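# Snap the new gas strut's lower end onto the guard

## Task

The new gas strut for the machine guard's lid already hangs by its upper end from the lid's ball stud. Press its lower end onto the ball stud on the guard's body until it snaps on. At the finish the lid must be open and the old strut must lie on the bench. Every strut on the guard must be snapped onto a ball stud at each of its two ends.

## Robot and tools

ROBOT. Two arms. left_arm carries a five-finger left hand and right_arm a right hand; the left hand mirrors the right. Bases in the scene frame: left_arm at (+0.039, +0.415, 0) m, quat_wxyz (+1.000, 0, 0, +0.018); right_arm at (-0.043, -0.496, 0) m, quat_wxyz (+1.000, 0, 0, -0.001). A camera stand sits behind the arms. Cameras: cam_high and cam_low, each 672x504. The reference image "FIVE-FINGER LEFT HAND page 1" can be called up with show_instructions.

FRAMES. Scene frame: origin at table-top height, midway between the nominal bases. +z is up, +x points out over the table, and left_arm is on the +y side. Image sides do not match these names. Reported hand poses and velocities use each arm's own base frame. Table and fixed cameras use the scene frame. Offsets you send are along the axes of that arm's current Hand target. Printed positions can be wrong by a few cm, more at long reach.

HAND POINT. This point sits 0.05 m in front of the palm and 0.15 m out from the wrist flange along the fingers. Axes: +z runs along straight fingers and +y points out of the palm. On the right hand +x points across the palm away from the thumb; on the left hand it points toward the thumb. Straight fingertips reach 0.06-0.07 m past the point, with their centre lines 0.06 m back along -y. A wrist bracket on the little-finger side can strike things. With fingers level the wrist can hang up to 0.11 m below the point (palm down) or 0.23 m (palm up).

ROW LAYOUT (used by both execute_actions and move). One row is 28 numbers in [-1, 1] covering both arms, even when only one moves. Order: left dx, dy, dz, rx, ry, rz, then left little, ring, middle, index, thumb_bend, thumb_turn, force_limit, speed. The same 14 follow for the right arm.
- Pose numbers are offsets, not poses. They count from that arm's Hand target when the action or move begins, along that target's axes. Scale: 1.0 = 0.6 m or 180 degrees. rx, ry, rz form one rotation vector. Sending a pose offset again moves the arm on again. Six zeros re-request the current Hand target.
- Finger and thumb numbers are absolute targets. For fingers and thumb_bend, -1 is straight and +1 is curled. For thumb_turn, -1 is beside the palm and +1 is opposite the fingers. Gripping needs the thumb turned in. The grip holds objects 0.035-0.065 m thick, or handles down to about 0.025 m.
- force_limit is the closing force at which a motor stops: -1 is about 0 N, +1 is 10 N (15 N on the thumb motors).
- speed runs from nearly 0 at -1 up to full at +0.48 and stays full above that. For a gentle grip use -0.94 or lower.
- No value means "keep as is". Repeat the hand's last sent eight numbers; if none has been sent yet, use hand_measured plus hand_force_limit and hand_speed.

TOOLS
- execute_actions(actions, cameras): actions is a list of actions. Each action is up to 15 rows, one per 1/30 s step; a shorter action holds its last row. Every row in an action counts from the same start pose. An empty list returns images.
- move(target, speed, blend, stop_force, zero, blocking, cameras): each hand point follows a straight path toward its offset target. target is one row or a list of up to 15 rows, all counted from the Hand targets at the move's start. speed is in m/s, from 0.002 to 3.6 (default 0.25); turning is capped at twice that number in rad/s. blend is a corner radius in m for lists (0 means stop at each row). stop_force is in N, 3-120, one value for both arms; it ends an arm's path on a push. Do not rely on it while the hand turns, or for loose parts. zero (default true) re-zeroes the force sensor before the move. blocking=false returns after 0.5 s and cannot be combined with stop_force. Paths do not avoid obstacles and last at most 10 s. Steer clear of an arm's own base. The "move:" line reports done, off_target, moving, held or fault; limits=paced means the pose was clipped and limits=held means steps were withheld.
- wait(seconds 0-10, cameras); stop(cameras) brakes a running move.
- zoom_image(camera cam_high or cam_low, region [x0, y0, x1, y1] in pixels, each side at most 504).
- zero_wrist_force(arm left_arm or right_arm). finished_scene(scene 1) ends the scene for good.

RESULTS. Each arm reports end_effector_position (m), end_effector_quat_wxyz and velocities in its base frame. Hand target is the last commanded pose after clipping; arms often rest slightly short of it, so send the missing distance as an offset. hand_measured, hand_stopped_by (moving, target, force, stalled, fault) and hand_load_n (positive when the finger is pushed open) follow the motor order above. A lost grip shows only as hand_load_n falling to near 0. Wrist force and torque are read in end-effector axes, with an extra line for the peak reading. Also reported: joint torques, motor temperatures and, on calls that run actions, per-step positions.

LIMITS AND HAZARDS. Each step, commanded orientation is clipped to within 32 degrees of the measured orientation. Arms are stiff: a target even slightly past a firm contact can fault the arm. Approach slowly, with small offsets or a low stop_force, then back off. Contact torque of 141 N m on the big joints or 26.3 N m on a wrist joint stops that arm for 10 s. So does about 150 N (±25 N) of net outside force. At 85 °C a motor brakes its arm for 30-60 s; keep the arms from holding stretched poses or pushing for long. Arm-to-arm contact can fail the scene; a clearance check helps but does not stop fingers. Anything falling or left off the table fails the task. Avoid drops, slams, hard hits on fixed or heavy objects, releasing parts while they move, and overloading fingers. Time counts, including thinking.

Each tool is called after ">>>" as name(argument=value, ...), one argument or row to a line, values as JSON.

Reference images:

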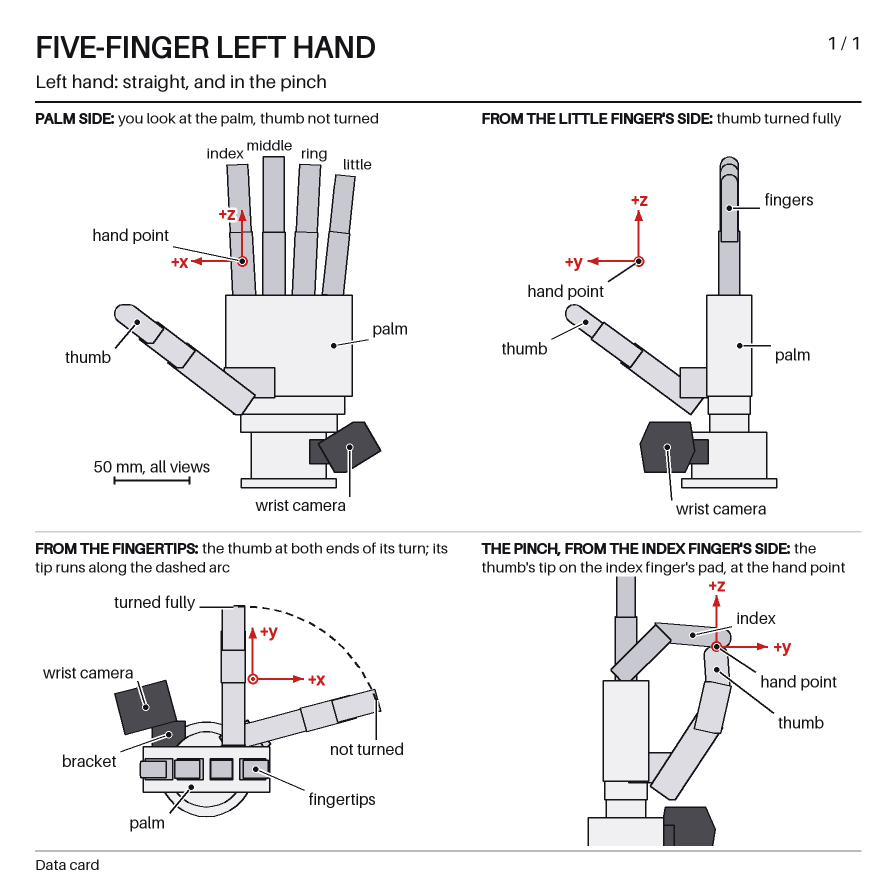

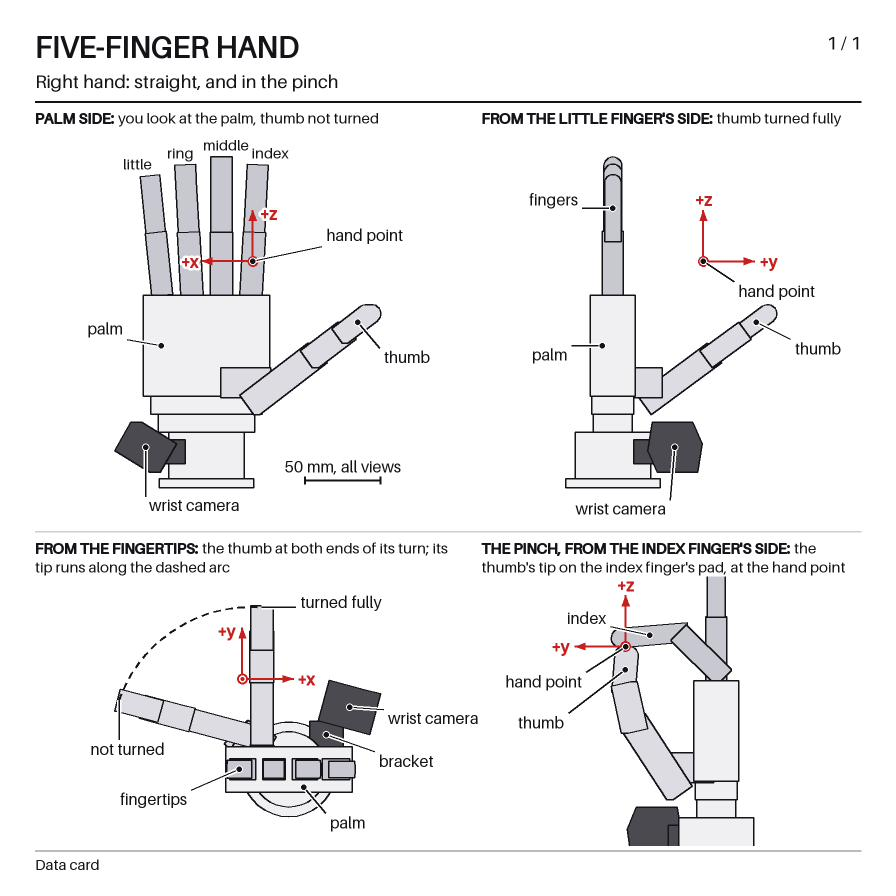

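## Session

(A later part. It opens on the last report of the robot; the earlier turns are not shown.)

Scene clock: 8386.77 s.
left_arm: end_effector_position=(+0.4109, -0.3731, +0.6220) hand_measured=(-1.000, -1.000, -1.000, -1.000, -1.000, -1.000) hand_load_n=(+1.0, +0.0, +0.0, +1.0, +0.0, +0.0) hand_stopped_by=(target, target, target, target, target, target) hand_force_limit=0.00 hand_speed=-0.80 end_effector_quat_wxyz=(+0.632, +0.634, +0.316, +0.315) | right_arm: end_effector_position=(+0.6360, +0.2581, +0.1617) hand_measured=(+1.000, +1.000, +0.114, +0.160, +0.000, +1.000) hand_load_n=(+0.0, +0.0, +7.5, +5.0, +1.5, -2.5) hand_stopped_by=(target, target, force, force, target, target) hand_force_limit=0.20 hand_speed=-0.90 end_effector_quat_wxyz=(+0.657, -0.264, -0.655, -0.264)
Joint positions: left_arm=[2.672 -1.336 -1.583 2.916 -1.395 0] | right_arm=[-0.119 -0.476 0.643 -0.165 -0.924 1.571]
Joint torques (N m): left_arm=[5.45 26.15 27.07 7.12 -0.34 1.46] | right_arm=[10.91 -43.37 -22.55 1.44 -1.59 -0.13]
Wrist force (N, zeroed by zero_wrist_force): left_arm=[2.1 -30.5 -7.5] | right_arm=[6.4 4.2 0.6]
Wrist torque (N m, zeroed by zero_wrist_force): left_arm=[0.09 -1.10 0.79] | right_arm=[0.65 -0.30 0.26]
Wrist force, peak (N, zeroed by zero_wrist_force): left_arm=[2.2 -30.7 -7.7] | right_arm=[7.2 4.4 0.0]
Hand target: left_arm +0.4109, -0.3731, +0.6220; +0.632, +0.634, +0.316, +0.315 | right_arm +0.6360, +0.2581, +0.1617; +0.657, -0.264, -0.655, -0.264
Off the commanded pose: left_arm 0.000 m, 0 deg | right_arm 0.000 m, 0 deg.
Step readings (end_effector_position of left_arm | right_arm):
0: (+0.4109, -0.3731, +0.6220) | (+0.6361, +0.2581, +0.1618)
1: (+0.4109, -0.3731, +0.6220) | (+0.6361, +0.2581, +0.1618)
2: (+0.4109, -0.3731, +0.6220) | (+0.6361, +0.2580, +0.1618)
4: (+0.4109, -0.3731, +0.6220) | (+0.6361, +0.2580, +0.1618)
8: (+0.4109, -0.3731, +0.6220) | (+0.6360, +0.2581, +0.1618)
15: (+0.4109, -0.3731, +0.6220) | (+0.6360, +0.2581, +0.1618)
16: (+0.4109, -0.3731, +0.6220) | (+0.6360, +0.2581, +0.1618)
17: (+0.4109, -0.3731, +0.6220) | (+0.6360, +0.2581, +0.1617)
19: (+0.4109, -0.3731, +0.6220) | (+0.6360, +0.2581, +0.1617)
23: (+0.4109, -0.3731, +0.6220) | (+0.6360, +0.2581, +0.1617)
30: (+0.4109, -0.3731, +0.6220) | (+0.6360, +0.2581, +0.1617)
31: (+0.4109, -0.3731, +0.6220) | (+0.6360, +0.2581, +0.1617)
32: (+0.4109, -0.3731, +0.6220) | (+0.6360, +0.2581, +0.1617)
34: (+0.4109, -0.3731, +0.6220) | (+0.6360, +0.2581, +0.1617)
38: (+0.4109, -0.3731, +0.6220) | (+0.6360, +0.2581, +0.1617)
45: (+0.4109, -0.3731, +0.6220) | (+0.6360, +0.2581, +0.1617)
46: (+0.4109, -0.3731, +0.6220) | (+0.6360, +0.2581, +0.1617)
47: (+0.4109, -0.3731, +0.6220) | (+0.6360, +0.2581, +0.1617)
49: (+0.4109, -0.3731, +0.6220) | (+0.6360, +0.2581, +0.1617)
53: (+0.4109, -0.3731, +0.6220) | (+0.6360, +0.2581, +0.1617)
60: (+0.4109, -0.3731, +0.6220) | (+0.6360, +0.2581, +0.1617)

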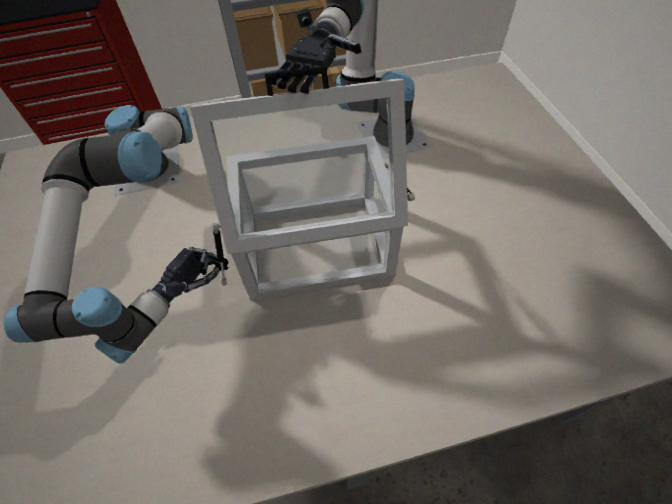

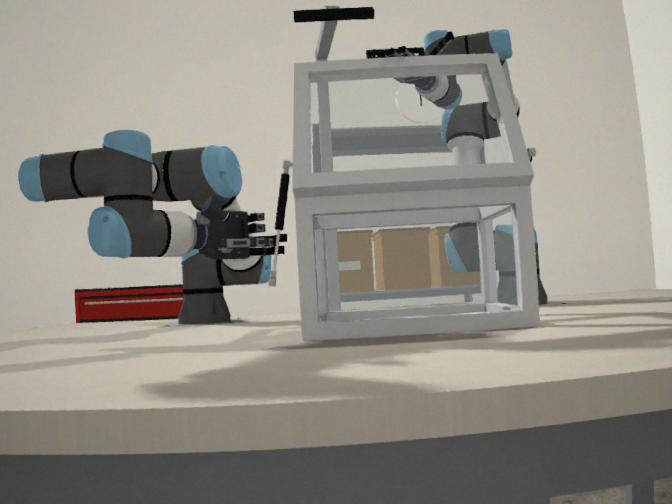

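>>> move(
  target=[
    [0,0,0,0,0,0,-1,-1,-1,-1,-1,-1,0,-0.8,0,0,0,-0.13,0,0,1,1,0.5,0.62,0,1,0.2,-0.9],
    [0,0,0,0,0,0,-1,-1,-1,-1,-1,-1,0,-0.8,0,0,0,-0.2611,0,0,1,1,0.5,0.62,0,1,0.2,-0.9],
  ],
  speed=0.08,
  blend=0.003,
  cameras=["all"],
)

>>> zoom_image(
  camera="cam_low",
  region=[250, 220, 310, 290],
)

>>> zoom_image(
  camera="cam_low",
  region=[262, 268, 282, 288],
)

Scene clock: 8407.40 s.
left_arm: end_effector_position=(+0.4109, -0.3731, +0.6220) hand_measured=(-1.000, -1.000, -1.000, -1.000, -1.000, -1.000) hand_load_n=(+0.5, +0.0, +0.0, +1.0, +0.0, +0.0) hand_stopped_by=(target, target, target, target, target, target) hand_force_limit=0.00 hand_speed=-0.80 end_effector_quat_wxyz=(+0.632, +0.634, +0.316, +0.315) | right_arm: end_effector_position=(+0.6360, +0.2581, +0.1618) hand_measured=(+1.000, +1.000, +0.114, +0.160, +0.000, +1.000) hand_load_n=(+0.0, +0.0, +0.5, +0.0, +0.0, +0.0) hand_stopped_by=(target, target, force, force, target, target) hand_force_limit=0.20 hand_speed=-0.90 end_effector_quat_wxyz=(+0.497, -0.504, -0.496, -0.503)
Joint positions: left_arm=[2.672 -1.336 -1.583 2.916 -1.395 0] | right_arm=[-0.22 -0.985 1.594 -0.607 -0.205 1.571]
Joint torques (N m): left_arm=[5.36 26.5 26.78 7.06 -0.45 1.56] | right_arm=[10.88 -28.48 -24.65 0.15 -1.66 1.71]
Wrist force (N, zeroed by zero_wrist_force): left_arm=[2.6 -30.3 -8.0] | right_arm=[2.2 3.6 -0.7]
Wrist torque (N m, zeroed by zero_wrist_force): left_arm=[0.10 -1.09 0.82] | right_arm=[0.62 -0.13 0.17]
Wrist force, peak (N, zeroed by zero_wrist_force): left_arm=[2.0 -30.6 -7.4] | right_arm=[7.8 4.5 0.9]
Hand target: left_arm +0.4109, -0.3731, +0.6220; +0.632, +0.634, +0.316, +0.315 | right_arm +0.6360, +0.2581, +0.1617; +0.497, -0.504, -0.496, -0.503
Off the commanded pose: left_arm 0.000 m, 0 deg | right_arm 0.000 m, 0 deg.
move: done

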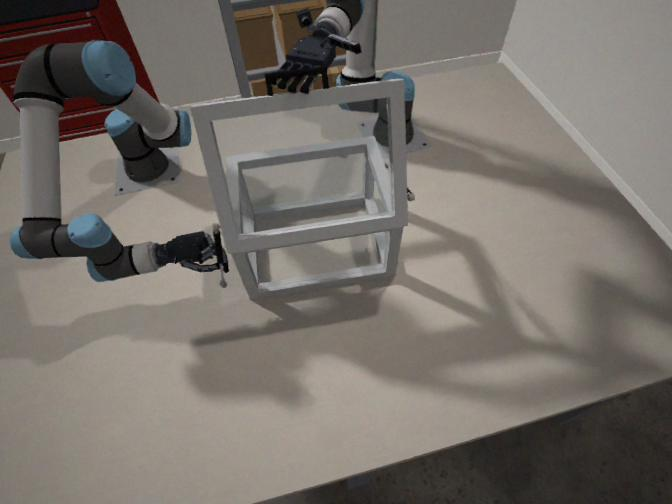

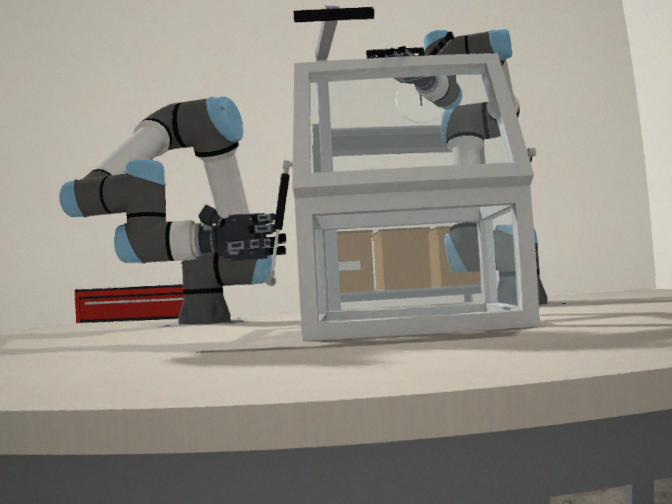

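Scaled by 7.200.

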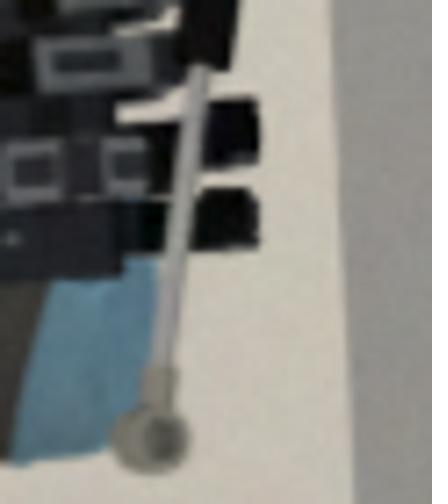

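Scaled by 25.200.

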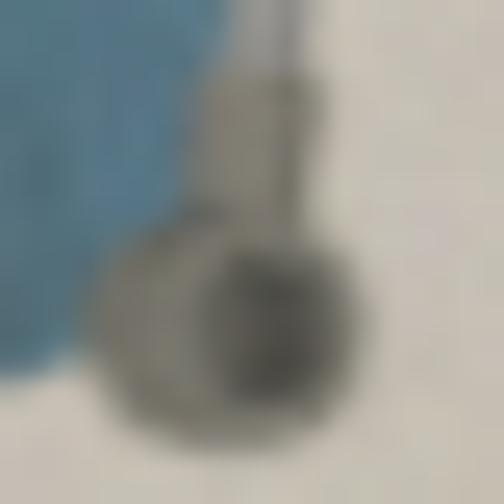

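>>> move(
  target=[0,0,0,0,0,0,-1,-1,-1,-1,-1,-1,0,-0.8,0,0,0,-0.1278,0,0,1,1,0.095,0.14,0,1,0.2,-0.9],
  speed=0.08,
  cameras=["all"],
)

>>> zoom_image(
  camera="cam_low",
  region=[250, 220, 310, 290],
)

>>> zoom_image(
  camera="cam_high",
  region=[205, 240, 240, 285],
)

Scene clock: 8421.00 s.
left_arm: end_effector_position=(+0.4109, -0.3731, +0.6220) hand_measured=(-1.000, -1.000, -1.000, -1.000, -1.000, -1.000) hand_load_n=(+1.0, +0.0, +0.0, +0.5, +0.0, +0.0) hand_stopped_by=(target, target, target, target, target, target) hand_force_limit=0.00 hand_speed=-0.80 end_effector_quat_wxyz=(+0.632, +0.634, +0.316, +0.315) | right_arm: end_effector_position=(+0.6359, +0.2583, +0.1618) hand_measured=(+1.000, +1.000, +0.094, +0.140, +0.000, +1.000) hand_load_n=(+0.0, +0.0, +0.5, +0.0, +0.0, +0.5) hand_stopped_by=(target, target, target, target, target, target) hand_force_limit=0.20 hand_speed=-0.90 end_effector_quat_wxyz=(-0.386, +0.593, +0.385, +0.592)
Joint positions: left_arm=[2.672 -1.336 -1.583 2.916 -1.395 0] | right_arm=[-0.168 -1.159 1.882 -0.721 0.248 1.571]
Joint torques (N m): left_arm=[5.43 26.71 26.57 7.19 -0.49 1.65] | right_arm=[-10.57 -20.47 -21.88 0.43 -1.04 0.93]
Wrist force (N, zeroed by zero_wrist_force): left_arm=[2.5 -29.9 -7.9] | right_arm=[2.1 3.6 -0.9]
Wrist torque (N m, zeroed by zero_wrist_force): left_arm=[0.12 -1.07 0.81] | right_arm=[0.64 -0.11 0.14]
Wrist force, peak (N, zeroed by zero_wrist_force): left_arm=[2.5 -30.6 -7.9] | right_arm=[2.8 3.8 -0.7]
Hand target: left_arm +0.4109, -0.3731, +0.6220; +0.632, +0.634, +0.316, +0.315 | right_arm +0.6360, +0.2581, +0.1617; -0.386, +0.593, +0.385, +0.592
Off the commanded pose: left_arm 0.000 m, 0 deg | right_arm 0.000 m, 0 deg.
move: done

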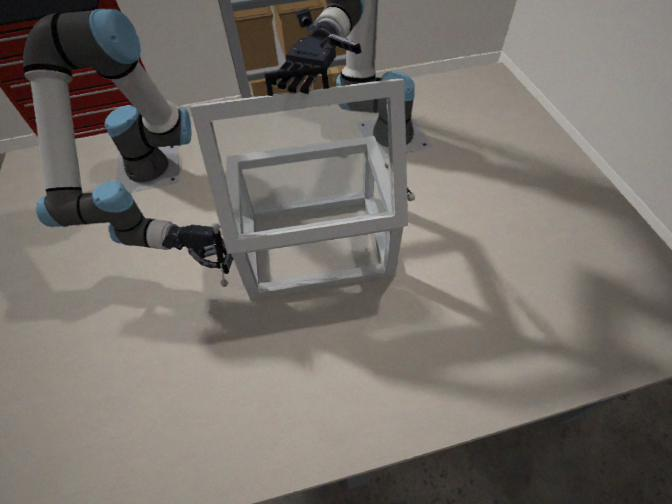

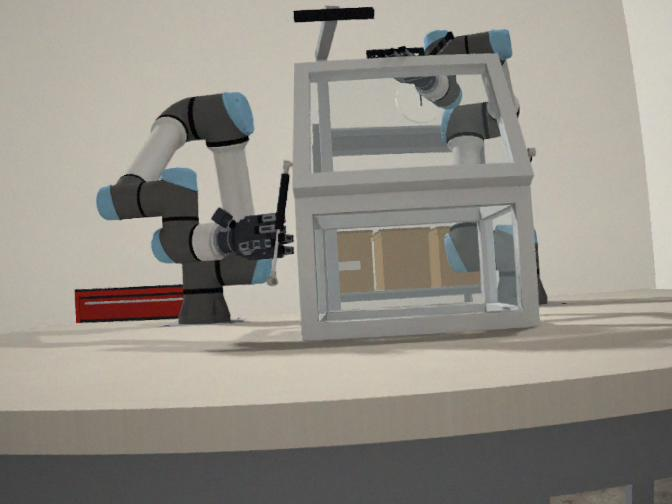

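Scaled by 7.200.

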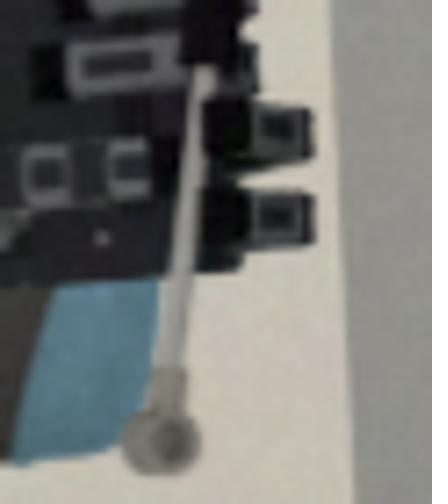

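Scaled by 11.200.

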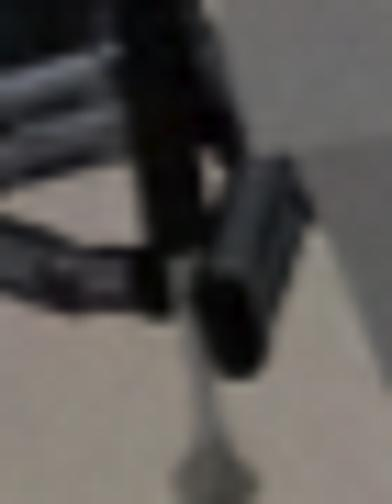

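>>> execute_actions(
  actions=[
    [[0,0,0,0,0,0,-1,-1,-1,-1,-1,-1,0,-0.8,0,0,0,0,0,0,1,1,0.6,0.65,0,1,0.3,-0.93]],
    [[0,0,0,0,0,0,-1,-1,-1,-1,-1,-1,0,-0.8,0,0,0,0,0,0,1,1,0.6,0.65,0,1,0.3,-0.93]],
    [[0,0,0,0,0,0,-1,-1,-1,-1,-1,-1,0,-0.8,0,0,0,0,0,0,1,1,0.6,0.65,0,1,0.3,-0.93]],
  ],
  cameras=["cam_low"],
)

>>> zoom_image(
  camera="cam_low",
  region=[250, 220, 310, 290],
)

Scene clock: 8430.53 s.
left_arm: end_effector_position=(+0.4109, -0.3731, +0.6220) hand_measured=(-1.000, -1.000, -1.000, -1.000, -1.000, -1.000) hand_load_n=(+1.0, +0.0, +0.0, +0.5, +0.0, +0.0) hand_stopped_by=(target, target, target, target, target, target) hand_force_limit=0.00 hand_speed=-0.80 end_effector_quat_wxyz=(+0.632, +0.634, +0.316, +0.315) | right_arm: end_effector_position=(+0.6360, +0.2581, +0.1618) hand_measured=(+1.000, +1.000, +0.118, +0.164, +0.000, +1.000) hand_load_n=(+0.0, +0.0, +7.0, +7.5, +1.5, -0.5) hand_stopped_by=(target, target, force, force, target, target) hand_force_limit=0.30 hand_speed=-0.93 end_effector_quat_wxyz=(-0.386, +0.593, +0.385, +0.592)
Joint positions: left_arm=[2.672 -1.336 -1.583 2.916 -1.395 0] | right_arm=[-0.168 -1.159 1.882 -0.721 0.248 1.571]
Joint torques (N m): left_arm=[5.65 26.74 26.56 7.11 -0.45 1.62] | right_arm=[-12.44 -22.25 -14.01 1.32 0.64 -0.22]
Wrist force (N, zeroed by zero_wrist_force): left_arm=[2.1 -30.1 -7.8] | right_arm=[5.6 3.1 0.1]
Wrist torque (N m, zeroed by zero_wrist_force): left_arm=[0.10 -1.09 0.80] | right_arm=[0.62 -0.26 0.15]
Wrist force, peak (N, zeroed by zero_wrist_force): left_arm=[2.5 -30.5 -7.9] | right_arm=[5.5 3.3 -0.1]
Hand target: left_arm +0.4109, -0.3731, +0.6220; +0.632, +0.634, +0.316, +0.315 | right_arm +0.6360, +0.2581, +0.1617; -0.386, +0.593, +0.385, +0.592
Off the commanded pose: left_arm 0.000 m, 0 deg | right_arm 0.000 m, 0 deg.
Step readings (end_effector_position of left_arm | right_arm):
0: (+0.4109, -0.3731, +0.6220) | (+0.6360, +0.2581, +0.1617)
1: (+0.4109, -0.3731, +0.6220) | (+0.6360, +0.2581, +0.1617)
2: (+0.4109, -0.3731, +0.6220) | (+0.6360, +0.2581, +0.1617)
4: (+0.4109, -0.3731, +0.6220) | (+0.6360, +0.2581, +0.1617)
8: (+0.4109, -0.3731, +0.6220) | (+0.6360, +0.2581, +0.1618)
15: (+0.4109, -0.3731, +0.6220) | (+0.6360, +0.2581, +0.1618)
16: (+0.4109, -0.3731, +0.6220) | (+0.6360, +0.2581, +0.1618)
17: (+0.4109, -0.3731, +0.6220) | (+0.6360, +0.2581, +0.1618)
19: (+0.4109, -0.3731, +0.6220) | (+0.6360, +0.2581, +0.1618)
23: (+0.4109, -0.3731, +0.6220) | (+0.6360, +0.2581, +0.1618)
30: (+0.4109, -0.3731, +0.6220) | (+0.6360, +0.2581, +0.1618)
31: (+0.4109, -0.3731, +0.6220) | (+0.6360, +0.2581, +0.1618)
32: (+0.4109, -0.3731, +0.6220) | (+0.6360, +0.2581, +0.1618)
34: (+0.4109, -0.3731, +0.6220) | (+0.6360, +0.2581, +0.1618)
38: (+0.4109, -0.3731, +0.6220) | (+0.6360, +0.2581, +0.1618)
45: (+0.4109, -0.3731, +0.6220) | (+0.6360, +0.2581, +0.1618)
Images, in order (width x height): cam_low 672x504.

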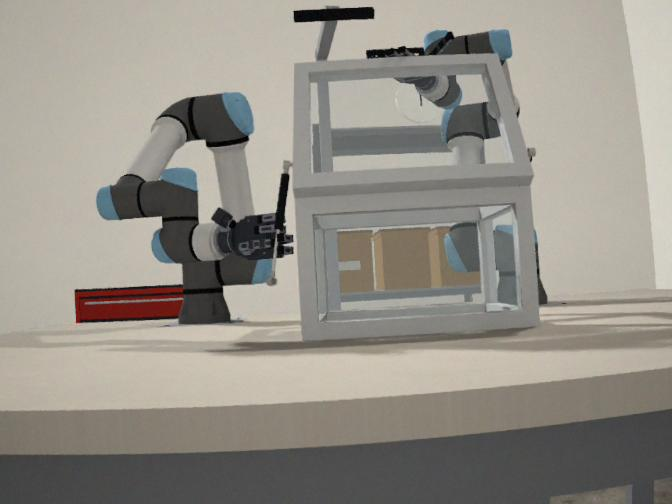

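Scaled by 7.200.

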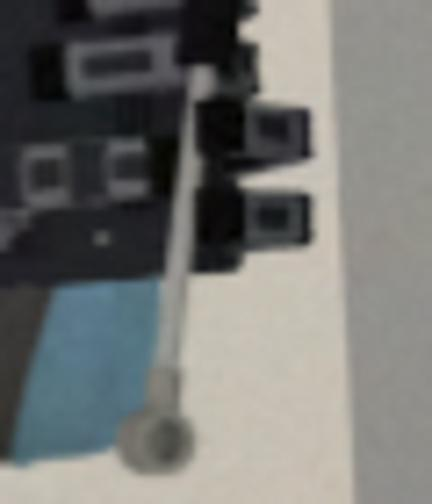

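>>> move(
  target=[0,0,0,0,0,0,-1,-1,-1,-1,-1,-1,0,-0.8,0,0,0,0.1389,0,0,1,1,0.6,0.65,0,1,0.3,-0.93],
  speed=0.08,
)

>>> execute_actions(
  actions=[
    [[0,0,0,0,0,0,-1,-1,-1,-1,-1,-1,0,-0.8,0,0,0,0,0,0,1,1,0.62,0.67,-0.04,1,0.2,-0.95]],
    [[0,0,0,0,0,0,-1,-1,-1,-1,-1,-1,0,-0.8,0,0,0,0,0,0,1,1,0.62,0.67,-0.04,1,0.2,-0.95]],
    [[0,0,0,0,0,0,-1,-1,-1,-1,-1,-1,0,-0.8,0,0,0,0,0,0,1,1,0.64,0.69,-0.07,1,0.2,-0.95]],
    [[0,0,0,0,0,0,-1,-1,-1,-1,-1,-1,0,-0.8,0,0,0,0,0,0,1,1,0.64,0.69,-0.07,1,0.2,-0.95]],
  ],
  cameras=["all"],
)

>>> zoom_image(
  camera="cam_low",
  region=[250, 220, 310, 290],
)

>>> zoom_image(
  camera="cam_high",
  region=[205, 240, 240, 285],
)

Scene clock: 8441.03 s.
left_arm: end_effector_position=(+0.4109, -0.3731, +0.6220) hand_measured=(-1.000, -1.000, -1.000, -1.000, -1.000, -1.000) hand_load_n=(+0.5, +0.0, +0.0, +0.5, +0.0, +0.0) hand_stopped_by=(target, target, target, target, target, target) hand_force_limit=0.00 hand_speed=-0.80 end_effector_quat_wxyz=(+0.632, +0.634, +0.316, +0.315) | right_arm: end_effector_position=(+0.6360, +0.2581, +0.1617) hand_measured=(+1.000, +1.000, +0.118, +0.164, +0.000, +1.000) hand_load_n=(+0.0, +0.0, +10.5, +5.0, +0.0, -2.0) hand_stopped_by=(target, target, force, force, target, target) hand_force_limit=0.30 hand_speed=-0.93 end_effector_quat_wxyz=(+0.506, -0.496, -0.504, -0.495)
Joint positions: left_arm=[2.672 -1.336 -1.583 2.916 -1.395 0] | right_arm=[-0.22 -0.968 1.564 -0.594 -0.24 1.571]
Joint torques (N m): left_arm=[5.69 27.5 26.5 7.17 -0.43 1.6] | right_arm=[-8.26 -48.99 -8.1 -0.73 1.83 -0.67]
Wrist force (N, zeroed by zero_wrist_force): left_arm=[2.7 -30.1 -8.1] | right_arm=[1.6 4.5 0.5]
Wrist torque (N m, zeroed by zero_wrist_force): left_arm=[0.14 -1.11 0.82] | right_arm=[0.62 -0.33 0.35]
Wrist force, peak (N, zeroed by zero_wrist_force): left_arm=[2.3 -30.6 -7.7] | right_arm=[5.6 3.2 -0.2]
Hand target: left_arm +0.4109, -0.3731, +0.6220; +0.632, +0.634, +0.316, +0.315 | right_arm +0.6360, +0.2581, +0.1617; +0.506, -0.496, -0.504, -0.495
Off the commanded pose: left_arm 0.000 m, 0 deg | right_arm 0.000 m, 0 deg.
move: done

Scene clock: 8443.23 s.
left_arm: end_effector_position=(+0.4109, -0.3731, +0.6220) hand_measured=(-1.000, -1.000, -1.000, -1.000, -1.000, -1.000) hand_load_n=(+0.5, +0.0, +0.0, +0.5, +0.0, +0.0) hand_stopped_by=(target, target, target, target, target, target) hand_force_limit=0.00 hand_speed=-0.80 end_effector_quat_wxyz=(+0.632, +0.634, +0.316, +0.315) | right_arm: end_effector_position=(+0.6360, +0.2581, +0.1617) hand_measured=(+1.000, +1.000, +0.118, +0.170, -0.070, +1.000) hand_load_n=(+0.0, +0.0, +8.0, +4.5, +1.0, -4.0) hand_stopped_by=(target, target, force, force, target, target) hand_force_limit=0.20 hand_speed=-0.95 end_effector_quat_wxyz=(+0.506, -0.496, -0.504, -0.495)
Joint positions: left_arm=[2.672 -1.336 -1.583 2.916 -1.395 0] | right_arm=[-0.22 -0.968 1.564 -0.594 -0.24 1.571]
Joint torques (N m): left_arm=[5.43 27.17 26.66 7.1 -0.61 1.73] | right_arm=[9.53 -50.35 -8.18 -1.34 -1.78 0.99]
Wrist force (N, zeroed by zero_wrist_force): left_arm=[2.5 -30.4 -8.1] | right_arm=[1.6 3.8 0.3]
Wrist torque (N m, zeroed by zero_wrist_force): left_arm=[0.12 -1.08 0.81] | right_arm=[0.60 -0.29 0.27]
Wrist force, peak (N, zeroed by zero_wrist_force): left_arm=[2.5 -30.5 -8.1] | right_arm=[1.4 4.5 0.3]
Hand target: left_arm +0.4109, -0.3731, +0.6220; +0.632, +0.634, +0.316, +0.315 | right_arm +0.6360, +0.2581, +0.1617; +0.506, -0.496, -0.504, -0.495
Off the commanded pose: left_arm 0.000 m, 0 deg | right_arm 0.000 m, 0 deg.
Step readings (end_effector_position of left_arm | right_arm):
0: (+0.4109, -0.3731, +0.6220) | (+0.6360, +0.2581, +0.1617)
1: (+0.4109, -0.3731, +0.6220) | (+0.6360, +0.2581, +0.1617)
2: (+0.4109, -0.3731, +0.6220) | (+0.6360, +0.2581, +0.1617)
4: (+0.4109, -0.3731, +0.6220) | (+0.6360, +0.2581, +0.1617)
8: (+0.4109, -0.3731, +0.6220) | (+0.6360, +0.2581, +0.1617)
15: (+0.4109, -0.3731, +0.6220) | (+0.6360, +0.2581, +0.1617)
16: (+0.4109, -0.3731, +0.6220) | (+0.6360, +0.2581, +0.1617)
17: (+0.4109, -0.3731, +0.6220) | (+0.6360, +0.2581, +0.1617)
19: (+0.4109, -0.3731, +0.6220) | (+0.6360, +0.2581, +0.1617)
23: (+0.4109, -0.3731, +0.6220) | (+0.6360, +0.2581, +0.1617)
30: (+0.4109, -0.3731, +0.6220) | (+0.6360, +0.2581, +0.1617)
31: (+0.4109, -0.3731, +0.6220) | (+0.6360, +0.2581, +0.1617)
32: (+0.4109, -0.3731, +0.6220) | (+0.6360, +0.2581, +0.1617)
34: (+0.4109, -0.3731, +0.6220) | (+0.6360, +0.2581, +0.1617)
38: (+0.4109, -0.3731, +0.6220) | (+0.6360, +0.2581, +0.1617)
45: (+0.4109, -0.3731, +0.6220) | (+0.6360, +0.2581, +0.1617)
46: (+0.4109, -0.3731, +0.6220) | (+0.6360, +0.2581, +0.1617)
47: (+0.4109, -0.3731, +0.6220) | (+0.6360, +0.2581, +0.1617)
49: (+0.4109, -0.3731, +0.6220) | (+0.6360, +0.2581, +0.1617)
53: (+0.4109, -0.3731, +0.6220) | (+0.6360, +0.2581, +0.1617)
60: (+0.4109, -0.3731, +0.6220) | (+0.6360, +0.2581, +0.1617)

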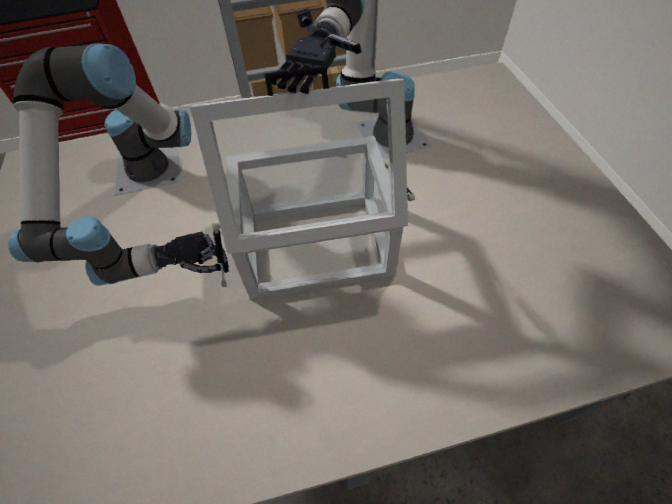

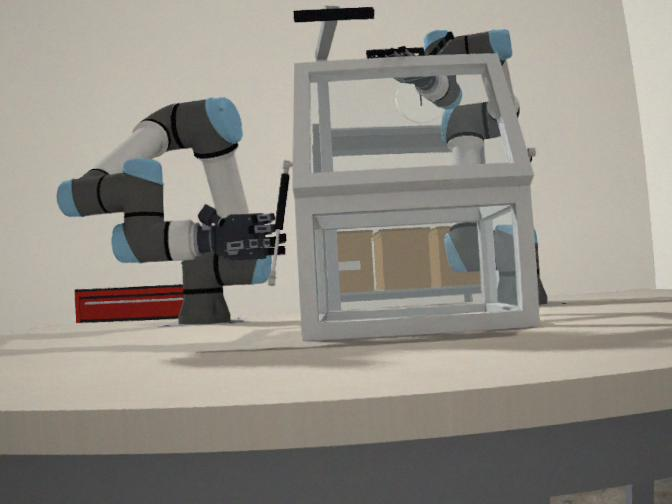

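Scaled by 7.200.

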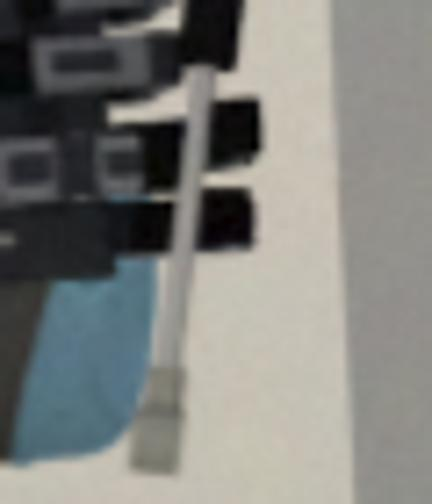

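Scaled by 11.200.

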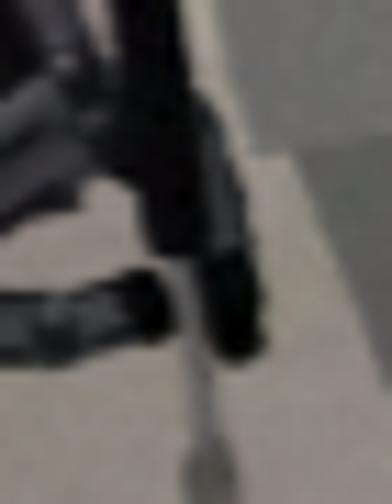

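>>> zoom_image(
  camera="cam_low",
  region=[262, 268, 282, 288],
)

>>> zoom_image(
  camera="cam_high",
  region=[212, 270, 234, 292],
)

Scaled by 25.200.

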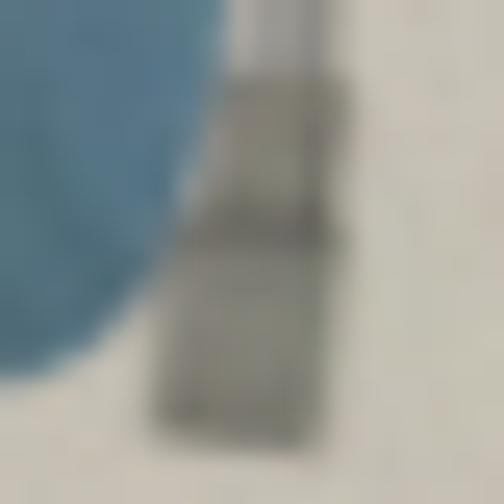

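Scaled by 22.909.

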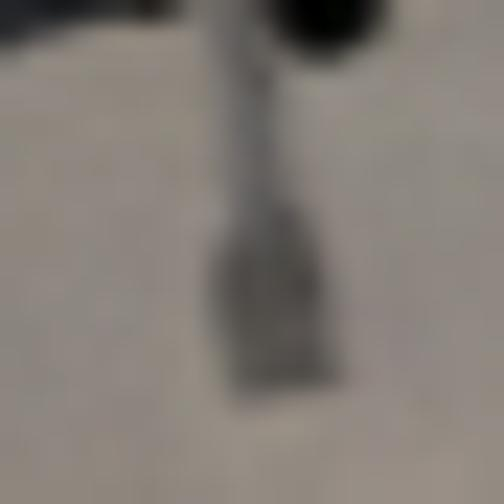

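>>> move(
  target=[0,0,0,0,0,0,-1,-1,-1,-1,-1,-1,0,-0.8,-0.002,0.001,0.0183,0,0,0,1,1,0.64,0.69,-0.07,1,0.2,-0.95],
  speed=0.03,
)

>>> execute_actions(
  actions=[
    [[0,0,0,0,0,0,-1,-1,-1,-1,-1,-1,0,-0.8,0,0,0,0,0,0,1,1,0.7,0.75,-0.07,1,0.8,-0.95]],
    [[0,0,0,0,0,0,-1,-1,-1,-1,-1,-1,0,-0.8,0,0,0,0,0,0,1,1,0.7,0.75,-0.07,1,0.8,-0.95]],
    [[0,0,0,0,0,0,-1,-1,-1,-1,-1,-1,0,-0.8,0,0,0,0,0,0,1,1,0.7,0.75,-0.07,1,0.8,-0.95]],
  ],
  cameras=["all"],
)

>>> zoom_image(
  camera="cam_low",
  region=[265, 230, 310, 290],
)

>>> zoom_image(
  camera="cam_high",
  region=[205, 220, 245, 290],
)

Scene clock: 8460.00 s.
left_arm: end_effector_position=(+0.4109, -0.3731, +0.6220) hand_measured=(-1.000, -1.000, -1.000, -1.000, -1.000, -1.000) hand_load_n=(+0.5, +0.0, +0.0, +0.5, +0.0, +0.0) hand_stopped_by=(target, target, target, target, target, target) hand_force_limit=0.00 hand_speed=-0.80 end_effector_quat_wxyz=(+0.632, +0.634, +0.316, +0.315) | right_arm: end_effector_position=(+0.6364, +0.2693, +0.1605) hand_measured=(+1.000, +1.000, +0.118, +0.170, -0.070, +1.000) hand_load_n=(+0.0, +0.0, +0.0, +9.0, +2.0, -1.0) hand_stopped_by=(target, target, force, force, target, target) hand_force_limit=0.20 hand_speed=-0.95 end_effector_quat_wxyz=(+0.506, -0.496, -0.504, -0.495)
Joint positions: left_arm=[2.672 -1.336 -1.583 2.916 -1.395 0] | right_arm=[-0.2 -0.965 1.563 -0.596 -0.22 1.571]
Joint torques (N m): left_arm=[5.38 27.34 26.41 7.17 -0.64 1.74] | right_arm=[-11.26 -33.02 -21.83 -1.13 -1.73 -1.41]
Wrist force (N, zeroed by zero_wrist_force): left_arm=[2.7 -30.0 -8.1] | right_arm=[1.6 3.9 -1.1]
Wrist torque (N m, zeroed by zero_wrist_force): left_arm=[0.13 -1.08 0.82] | right_arm=[0.67 -0.11 0.26]
Wrist force, peak (N, zeroed by zero_wrist_force): left_arm=[2.5 -30.5 -8.0] | right_arm=[2.0 4.1 0.3]
Hand target: left_arm +0.4109, -0.3731, +0.6220; +0.632, +0.634, +0.316, +0.315 | right_arm +0.6364, +0.2691, +0.1605; +0.506, -0.496, -0.504, -0.495
Off the commanded pose: left_arm 0.000 m, 0 deg | right_arm 0.000 m, 0 deg.
move: done

Scene clock: 8461.70 s.
left_arm: end_effector_position=(+0.4109, -0.3731, +0.6220) hand_measured=(-1.000, -1.000, -1.000, -1.000, -1.000, -1.000) hand_load_n=(+1.0, +0.0, +0.0, +1.0, +0.0, +0.0) hand_stopped_by=(target, target, target, target, target, target) hand_force_limit=0.00 hand_speed=-0.80 end_effector_quat_wxyz=(+0.632, +0.634, +0.316, +0.315) | right_arm: end_effector_position=(+0.6364, +0.2691, +0.1605) hand_measured=(+1.000, +1.000, +0.140, +0.172, -0.070, +1.000) hand_load_n=(+0.0, +0.0, +9.0, +7.5, +3.5, -1.5) hand_stopped_by=(target, target, force, force, target, target) hand_force_limit=0.80 hand_speed=-0.95 end_effector_quat_wxyz=(+0.506, -0.496, -0.504, -0.495)
Joint positions: left_arm=[2.672 -1.336 -1.583 2.916 -1.395 0] | right_arm=[-0.201 -0.965 1.563 -0.596 -0.22 1.571]
Joint torques (N m): left_arm=[5.65 27.32 26.53 7.11 -0.56 1.74] | right_arm=[-12.37 -50.94 -13.91 1.11 -1.68 -1.41]
Wrist force (N, zeroed by zero_wrist_force): left_arm=[2.7 -30.2 -8.0] | right_arm=[1.4 3.6 -0.3]
Wrist torque (N m, zeroed by zero_wrist_force): left_arm=[0.13 -1.08 0.81] | right_arm=[0.63 -0.25 0.23]
Wrist force, peak (N, zeroed by zero_wrist_force): left_arm=[2.6 -30.4 -7.9] | right_arm=[1.4 3.8 -1.1]
Hand target: left_arm +0.4109, -0.3731, +0.6220; +0.632, +0.634, +0.316, +0.315 | right_arm +0.6364, +0.2691, +0.1605; +0.506, -0.496, -0.504, -0.495
Off the commanded pose: left_arm 0.000 m, 0 deg | right_arm 0.000 m, 0 deg.
Step readings (end_effector_position of left_arm | right_arm):
0: (+0.4109, -0.3731, +0.6220) | (+0.6364, +0.2693, +0.1605)
1: (+0.4109, -0.3731, +0.6220) | (+0.6364, +0.2693, +0.1605)
2: (+0.4109, -0.3731, +0.6220) | (+0.6364, +0.2693, +0.1605)
4: (+0.4109, -0.3731, +0.6220) | (+0.6364, +0.2692, +0.1605)
8: (+0.4109, -0.3731, +0.6220) | (+0.6364, +0.2692, +0.1605)
15: (+0.4109, -0.3731, +0.6220) | (+0.6364, +0.2691, +0.1605)
16: (+0.4109, -0.3731, +0.6220) | (+0.6364, +0.2691, +0.1605)
17: (+0.4109, -0.3731, +0.6220) | (+0.6364, +0.2691, +0.1605)
19: (+0.4109, -0.3731, +0.6220) | (+0.6364, +0.2691, +0.1605)
23: (+0.4109, -0.3731, +0.6220) | (+0.6364, +0.2691, +0.1605)
30: (+0.4109, -0.3731, +0.6220) | (+0.6364, +0.2691, +0.1605)
31: (+0.4109, -0.3731, +0.6220) | (+0.6364, +0.2691, +0.1605)
32: (+0.4109, -0.3731, +0.6220) | (+0.6364, +0.2691, +0.1605)
34: (+0.4109, -0.3731, +0.6220) | (+0.6364, +0.2691, +0.1605)
38: (+0.4109, -0.3731, +0.6220) | (+0.6364, +0.2691, +0.1605)
45: (+0.4109, -0.3731, +0.6220) | (+0.6364, +0.2691, +0.1605)

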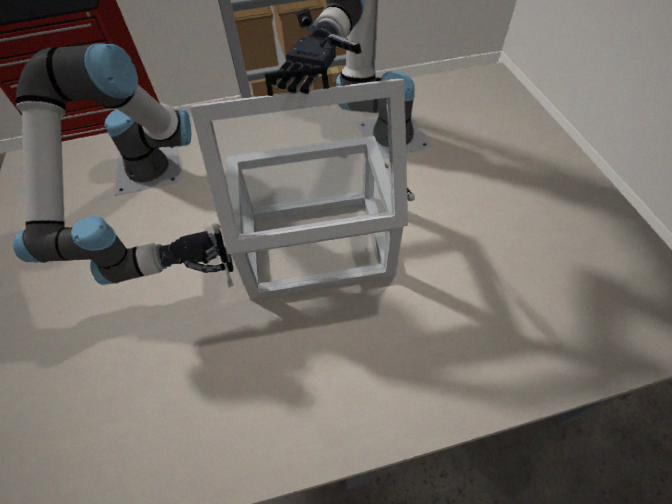

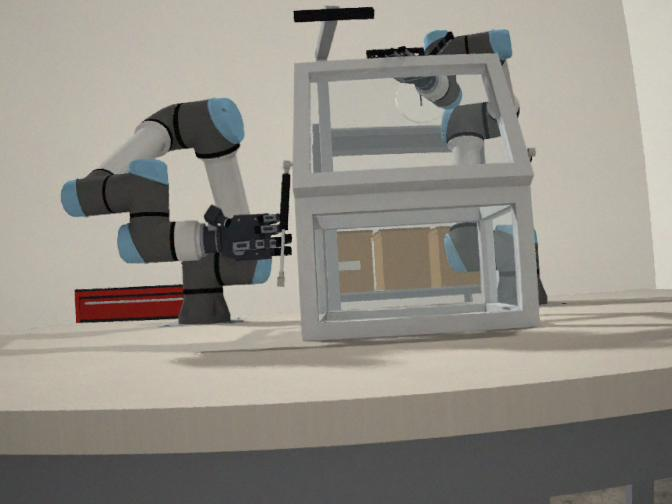

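Scaled by 8.400.

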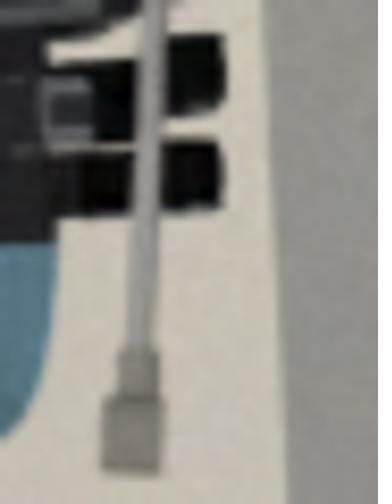

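Scaled by 7.200.

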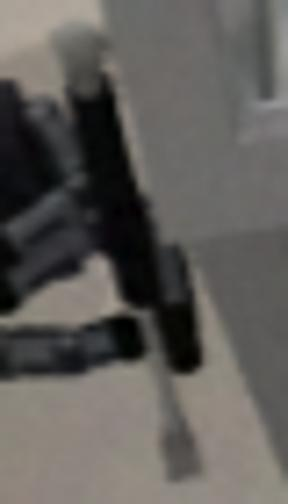

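>>> move(
  target=[
    [0,0,0,0,0,0,-1,-1,-1,-1,-1,-1,0,-0.8,0,-0.03636,0.0032,0,0.00389,0.04427,1,1,0.7,0.75,-0.07,1,0.8,-0.95],
    [0,0,0,0,0,0,-1,-1,-1,-1,-1,-1,0,-0.8,0.00508,-0.07233,0.00637,0,0.00779,0.08855,1,1,0.7,0.75,-0.07,1,0.8,-0.95],
  ],
  speed=0.04,
  blend=0.003,
)

>>> execute_actions(
  actions=[
    [[0,0,0,0,0,0,-1,-1,-1,-1,-1,-1,0,-0.8,0,0,0,0,0,0,1,1,0.72,0.77,-0.07,1,0.9,-0.95]],
    [[0,0,0,0,0,0,-1,-1,-1,-1,-1,-1,0,-0.8,0,0,0,0,0,0,1,1,0.72,0.77,-0.07,1,0.9,-0.95]],
  ],
  cameras=["cam_low"],
)

>>> zoom_image(
  camera="cam_low",
  region=[265, 220, 310, 290],
)

Scene clock: 8481.93 s.
left_arm: end_effector_position=(+0.4109, -0.3731, +0.6220) hand_measured=(-1.000, -1.000, -1.000, -1.000, -1.000, -1.000) hand_load_n=(+1.0, +0.0, +0.0, +0.5, +0.0, +0.0) hand_stopped_by=(target, target, target, target, target, target) hand_force_limit=0.00 hand_speed=-0.80 end_effector_quat_wxyz=(+0.632, +0.634, +0.316, +0.315) | right_arm: end_effector_position=(+0.5928, +0.2721, +0.1637) hand_measured=(+1.000, +1.000, +0.140, +0.172, -0.070, +1.000) hand_load_n=(+0.0, +0.0, +9.0, +8.0, +3.5, -3.0) hand_stopped_by=(target, target, force, force, target, target) hand_force_limit=0.80 hand_speed=-0.95 end_effector_quat_wxyz=(+0.575, -0.555, -0.424, -0.426)
Joint positions: left_arm=[2.672 -1.336 -1.583 2.916 -1.395 0] | right_arm=[-0.209 -1.027 1.632 -0.495 -0.227 1.745]
Joint torques (N m): left_arm=[5.65 27.35 26.07 7.29 -0.64 1.83] | right_arm=[-10.08 -33.04 -12.44 -0.96 -1.88 -0.32]
Wrist force (N, zeroed by zero_wrist_force): left_arm=[1.4 -30.3 -7.6] | right_arm=[11.3 2.8 0.6]
Wrist torque (N m, zeroed by zero_wrist_force): left_arm=[0.09 -1.07 0.77] | right_arm=[0.56 -0.34 0.23]
Wrist force, peak (N, zeroed by zero_wrist_force): left_arm=[2.6 -30.4 -8.2] | right_arm=[11.3 2.8 0.6]
Hand target: left_arm +0.4109, -0.3731, +0.6220; +0.632, +0.634, +0.316, +0.315 | right_arm +0.5929, +0.2721, +0.1637; +0.575, -0.555, -0.424, -0.426
Off the commanded pose: left_arm 0.000 m, 0 deg | right_arm 0.000 m, 0 deg.
move: done

Scene clock: 8483.13 s.
left_arm: end_effector_position=(+0.4109, -0.3731, +0.6220) hand_measured=(-1.000, -1.000, -1.000, -1.000, -1.000, -1.000) hand_load_n=(+1.0, +0.0, +0.0, +0.5, +0.0, +0.0) hand_stopped_by=(target, target, target, target, target, target) hand_force_limit=0.00 hand_speed=-0.80 end_effector_quat_wxyz=(+0.632, +0.634, +0.316, +0.315) | right_arm: end_effector_position=(+0.5929, +0.2721, +0.1637) hand_measured=(+1.000, +1.000, +0.142, +0.180, -0.072, +1.000) hand_load_n=(-0.5, +0.0, +9.5, +11.5, +4.5, -3.5) hand_stopped_by=(target, target, force, force, target, target) hand_force_limit=0.90 hand_speed=-0.95 end_effector_quat_wxyz=(+0.575, -0.555, -0.424, -0.426)
Joint positions: left_arm=[2.672 -1.336 -1.583 2.916 -1.395 0] | right_arm=[-0.209 -1.027 1.632 -0.496 -0.227 1.744]
Joint torques (N m): left_arm=[5.54 27.55 26.88 7.32 -0.65 1.85] | right_arm=[-3.57 -23.5 -19.38 -1.15 -0.9 -0.72]
Wrist force (N, zeroed by zero_wrist_force): left_arm=[1.4 -30.5 -7.3] | right_arm=[12.8 2.9 0.6]
Wrist torque (N m, zeroed by zero_wrist_force): left_arm=[0.10 -1.09 0.76] | right_arm=[0.60 -0.31 0.21]
Wrist force, peak (N, zeroed by zero_wrist_force): left_arm=[1.3 -30.8 -7.5] | right_arm=[13.0 2.5 0.6]
Hand target: left_arm +0.4109, -0.3731, +0.6220; +0.632, +0.634, +0.316, +0.315 | right_arm +0.5929, +0.2721, +0.1637; +0.575, -0.555, -0.424, -0.426
Off the commanded pose: left_arm 0.000 m, 0 deg | right_arm 0.000 m, 0 deg.
Step readings (end_effector_position of left_arm | right_arm):
0: (+0.4109, -0.3731, +0.6220) | (+0.5928, +0.2721, +0.1637)
1: (+0.4109, -0.3731, +0.6220) | (+0.5929, +0.2721, +0.1637)
2: (+0.4109, -0.3731, +0.6220) | (+0.5929, +0.2721, +0.1637)
4: (+0.4109, -0.3731, +0.6220) | (+0.5929, +0.2721, +0.1638)
8: (+0.4109, -0.3731, +0.6220) | (+0.5929, +0.2721, +0.1637)
15: (+0.4109, -0.3731, +0.6220) | (+0.5929, +0.2721, +0.1637)
16: (+0.4109, -0.3731, +0.6220) | (+0.5929, +0.2721, +0.1637)
17: (+0.4109, -0.3731, +0.6220) | (+0.5929, +0.2721, +0.1637)
19: (+0.4109, -0.3731, +0.6220) | (+0.5929, +0.2721, +0.1637)
23: (+0.4109, -0.3731, +0.6220) | (+0.5929, +0.2721, +0.1637)
30: (+0.4109, -0.3731, +0.6220) | (+0.5929, +0.2721, +0.1637)
Images, in order (width x height): cam_low 672x504.

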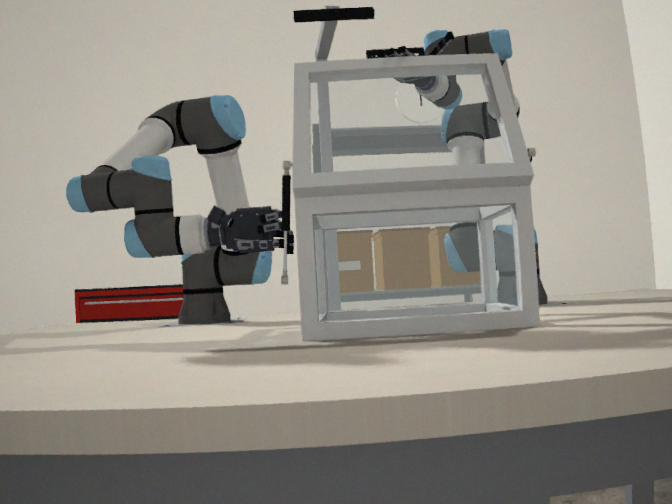

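Scaled by 7.200.

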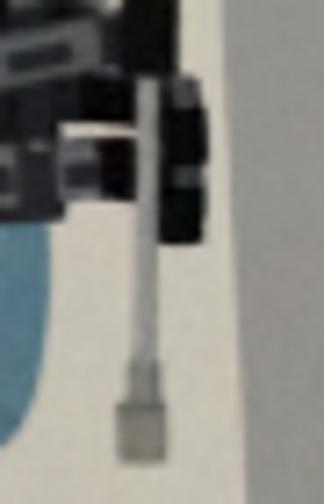

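>>> move(
  target=[0,0,0,0,0,0,-1,-1,-1,-1,-1,-1,0,-0.8,0.0017,0,0,0,0,0,1,1,0.72,0.77,-0.07,1,0.9,-0.95],
  speed=0.01,
)

Scene clock: 8488.13 s.
left_arm: end_effector_position=(+0.4109, -0.3731, +0.6220) hand_measured=(-1.000, -1.000, -1.000, -1.000, -1.000, -1.000) hand_load_n=(+0.5, +0.0, +0.0, +0.5, +0.0, +0.0) hand_stopped_by=(target, target, target, target, target, target) hand_force_limit=0.00 hand_speed=-0.80 end_effector_quat_wxyz=(+0.632, +0.634, +0.316, +0.315) | right_arm: end_effector_position=(+0.5932, +0.2721, +0.1647) hand_measured=(+1.000, +1.000, +0.142, +0.180, -0.072, +1.000) hand_load_n=(+0.0, +0.0, +9.5, +11.0, +5.0, -1.0) hand_stopped_by=(target, target, force, force, target, target) hand_force_limit=0.90 hand_speed=-0.95 end_effector_quat_wxyz=(+0.575, -0.555, -0.424, -0.426)
Joint positions: left_arm=[2.672 -1.336 -1.583 2.916 -1.395 0] | right_arm=[-0.209 -1.027 1.63 -0.493 -0.227 1.744]
Joint torques (N m): left_arm=[5.77 27.36 26.34 7.22 -0.77 1.82] | right_arm=[10.33 -50.28 -22.94 2.1 1.66 -0.68]
Wrist force (N, zeroed by zero_wrist_force): left_arm=[3.0 -29.8 -8.2] | right_arm=[-1.1 3.9 -0.6]
Wrist torque (N m, zeroed by zero_wrist_force): left_arm=[0.13 -1.09 0.83] | right_arm=[0.61 -0.25 0.25]
Wrist force, peak (N, zeroed by zero_wrist_force): left_arm=[1.4 -30.8 -7.4] | right_arm=[13.2 2.8 0.6]
Hand target: left_arm +0.4109, -0.3731, +0.6220; +0.632, +0.634, +0.316, +0.315 | right_arm +0.5932, +0.2721, +0.1647; +0.575, -0.555, -0.424, -0.426
Off the commanded pose: left_arm 0.000 m, 0 deg | right_arm 0.000 m, 0 deg.
move: done

>>> move(
  target=[
    [0,0,0,0,0,0,-1,-1,-1,-1,-1,-1,0,-0.8,0.00065,-0.03627,0.00319,0,0.00389,0.04427,1,1,0.72,0.77,-0.07,1,0.9,-0.95],
    [0,0,0,0,0,0,-1,-1,-1,-1,-1,-1,0,-0.8,0.0063,-0.07208,0.00634,0,0.00779,0.08855,1,1,0.72,0.77,-0.07,1,0.9,-0.95],
  ],
  speed=0.04,
  blend=0.003,
  cameras=["cam_low"],
)

>>> zoom_image(
  camera="cam_low",
  region=[265, 210, 310, 280],
)

Scene clock: 8506.03 s.
left_arm: end_effector_position=(+0.4109, -0.3731, +0.6220) hand_measured=(-1.000, -1.000, -1.000, -1.000, -1.000, -1.000) hand_load_n=(+1.0, +0.5, +0.0, +0.5, +0.0, +0.0) hand_stopped_by=(target, target, target, target, target, target) hand_force_limit=0.00 hand_speed=-0.80 end_effector_quat_wxyz=(+0.632, +0.634, +0.316, +0.315) | right_arm: end_effector_position=(+0.5526, +0.2748, +0.1804) hand_measured=(+1.000, +1.000, +0.142, +0.180, -0.072, +1.000) hand_load_n=(+0.0, +0.0, +9.0, +11.5, +6.0, +0.0) hand_stopped_by=(target, target, force, force, target, target) hand_force_limit=0.90 hand_speed=-0.95 end_effector_quat_wxyz=(+0.634, -0.603, -0.336, -0.348)
Joint positions: left_arm=[2.672 -1.336 -1.583 2.916 -1.395 0] | right_arm=[-0.217 -1.092 1.674 -0.373 -0.228 1.927]
Joint torques (N m): left_arm=[4.87 27.56 26.55 7.29 -0.74 1.92] | right_arm=[-10.47 -34.59 -12.62 -1.31 1.71 -0.76]
Wrist force (N, zeroed by zero_wrist_force): left_arm=[2.5 -30.3 -8.2] | right_arm=[0.6 3.8 -0.3]
Wrist torque (N m, zeroed by zero_wrist_force): left_arm=[0.13 -1.11 0.81] | right_arm=[0.53 -0.28 0.29]
Wrist force, peak (N, zeroed by zero_wrist_force): left_arm=[2.8 -30.4 -8.2] | right_arm=[-10.9 4.9 -1.5]
Hand target: left_arm +0.4109, -0.3731, +0.6220; +0.632, +0.634, +0.316, +0.315 | right_arm +0.5526, +0.2748, +0.1804; +0.634, -0.603, -0.336, -0.349
Off the commanded pose: left_arm 0.000 m, 0 deg | right_arm 0.000 m, 0 deg.
move: done
Images, in order (width x height): cam_low 672x504.

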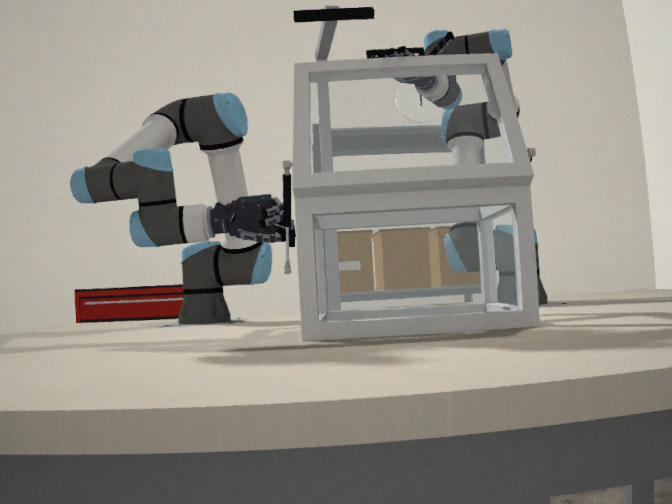

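Scaled by 7.200.

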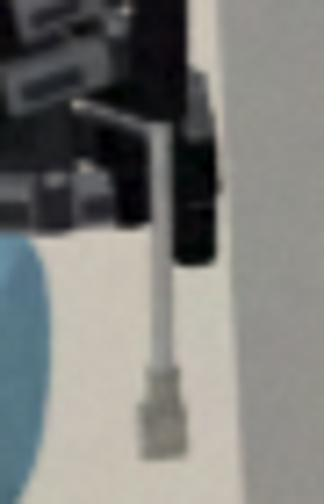

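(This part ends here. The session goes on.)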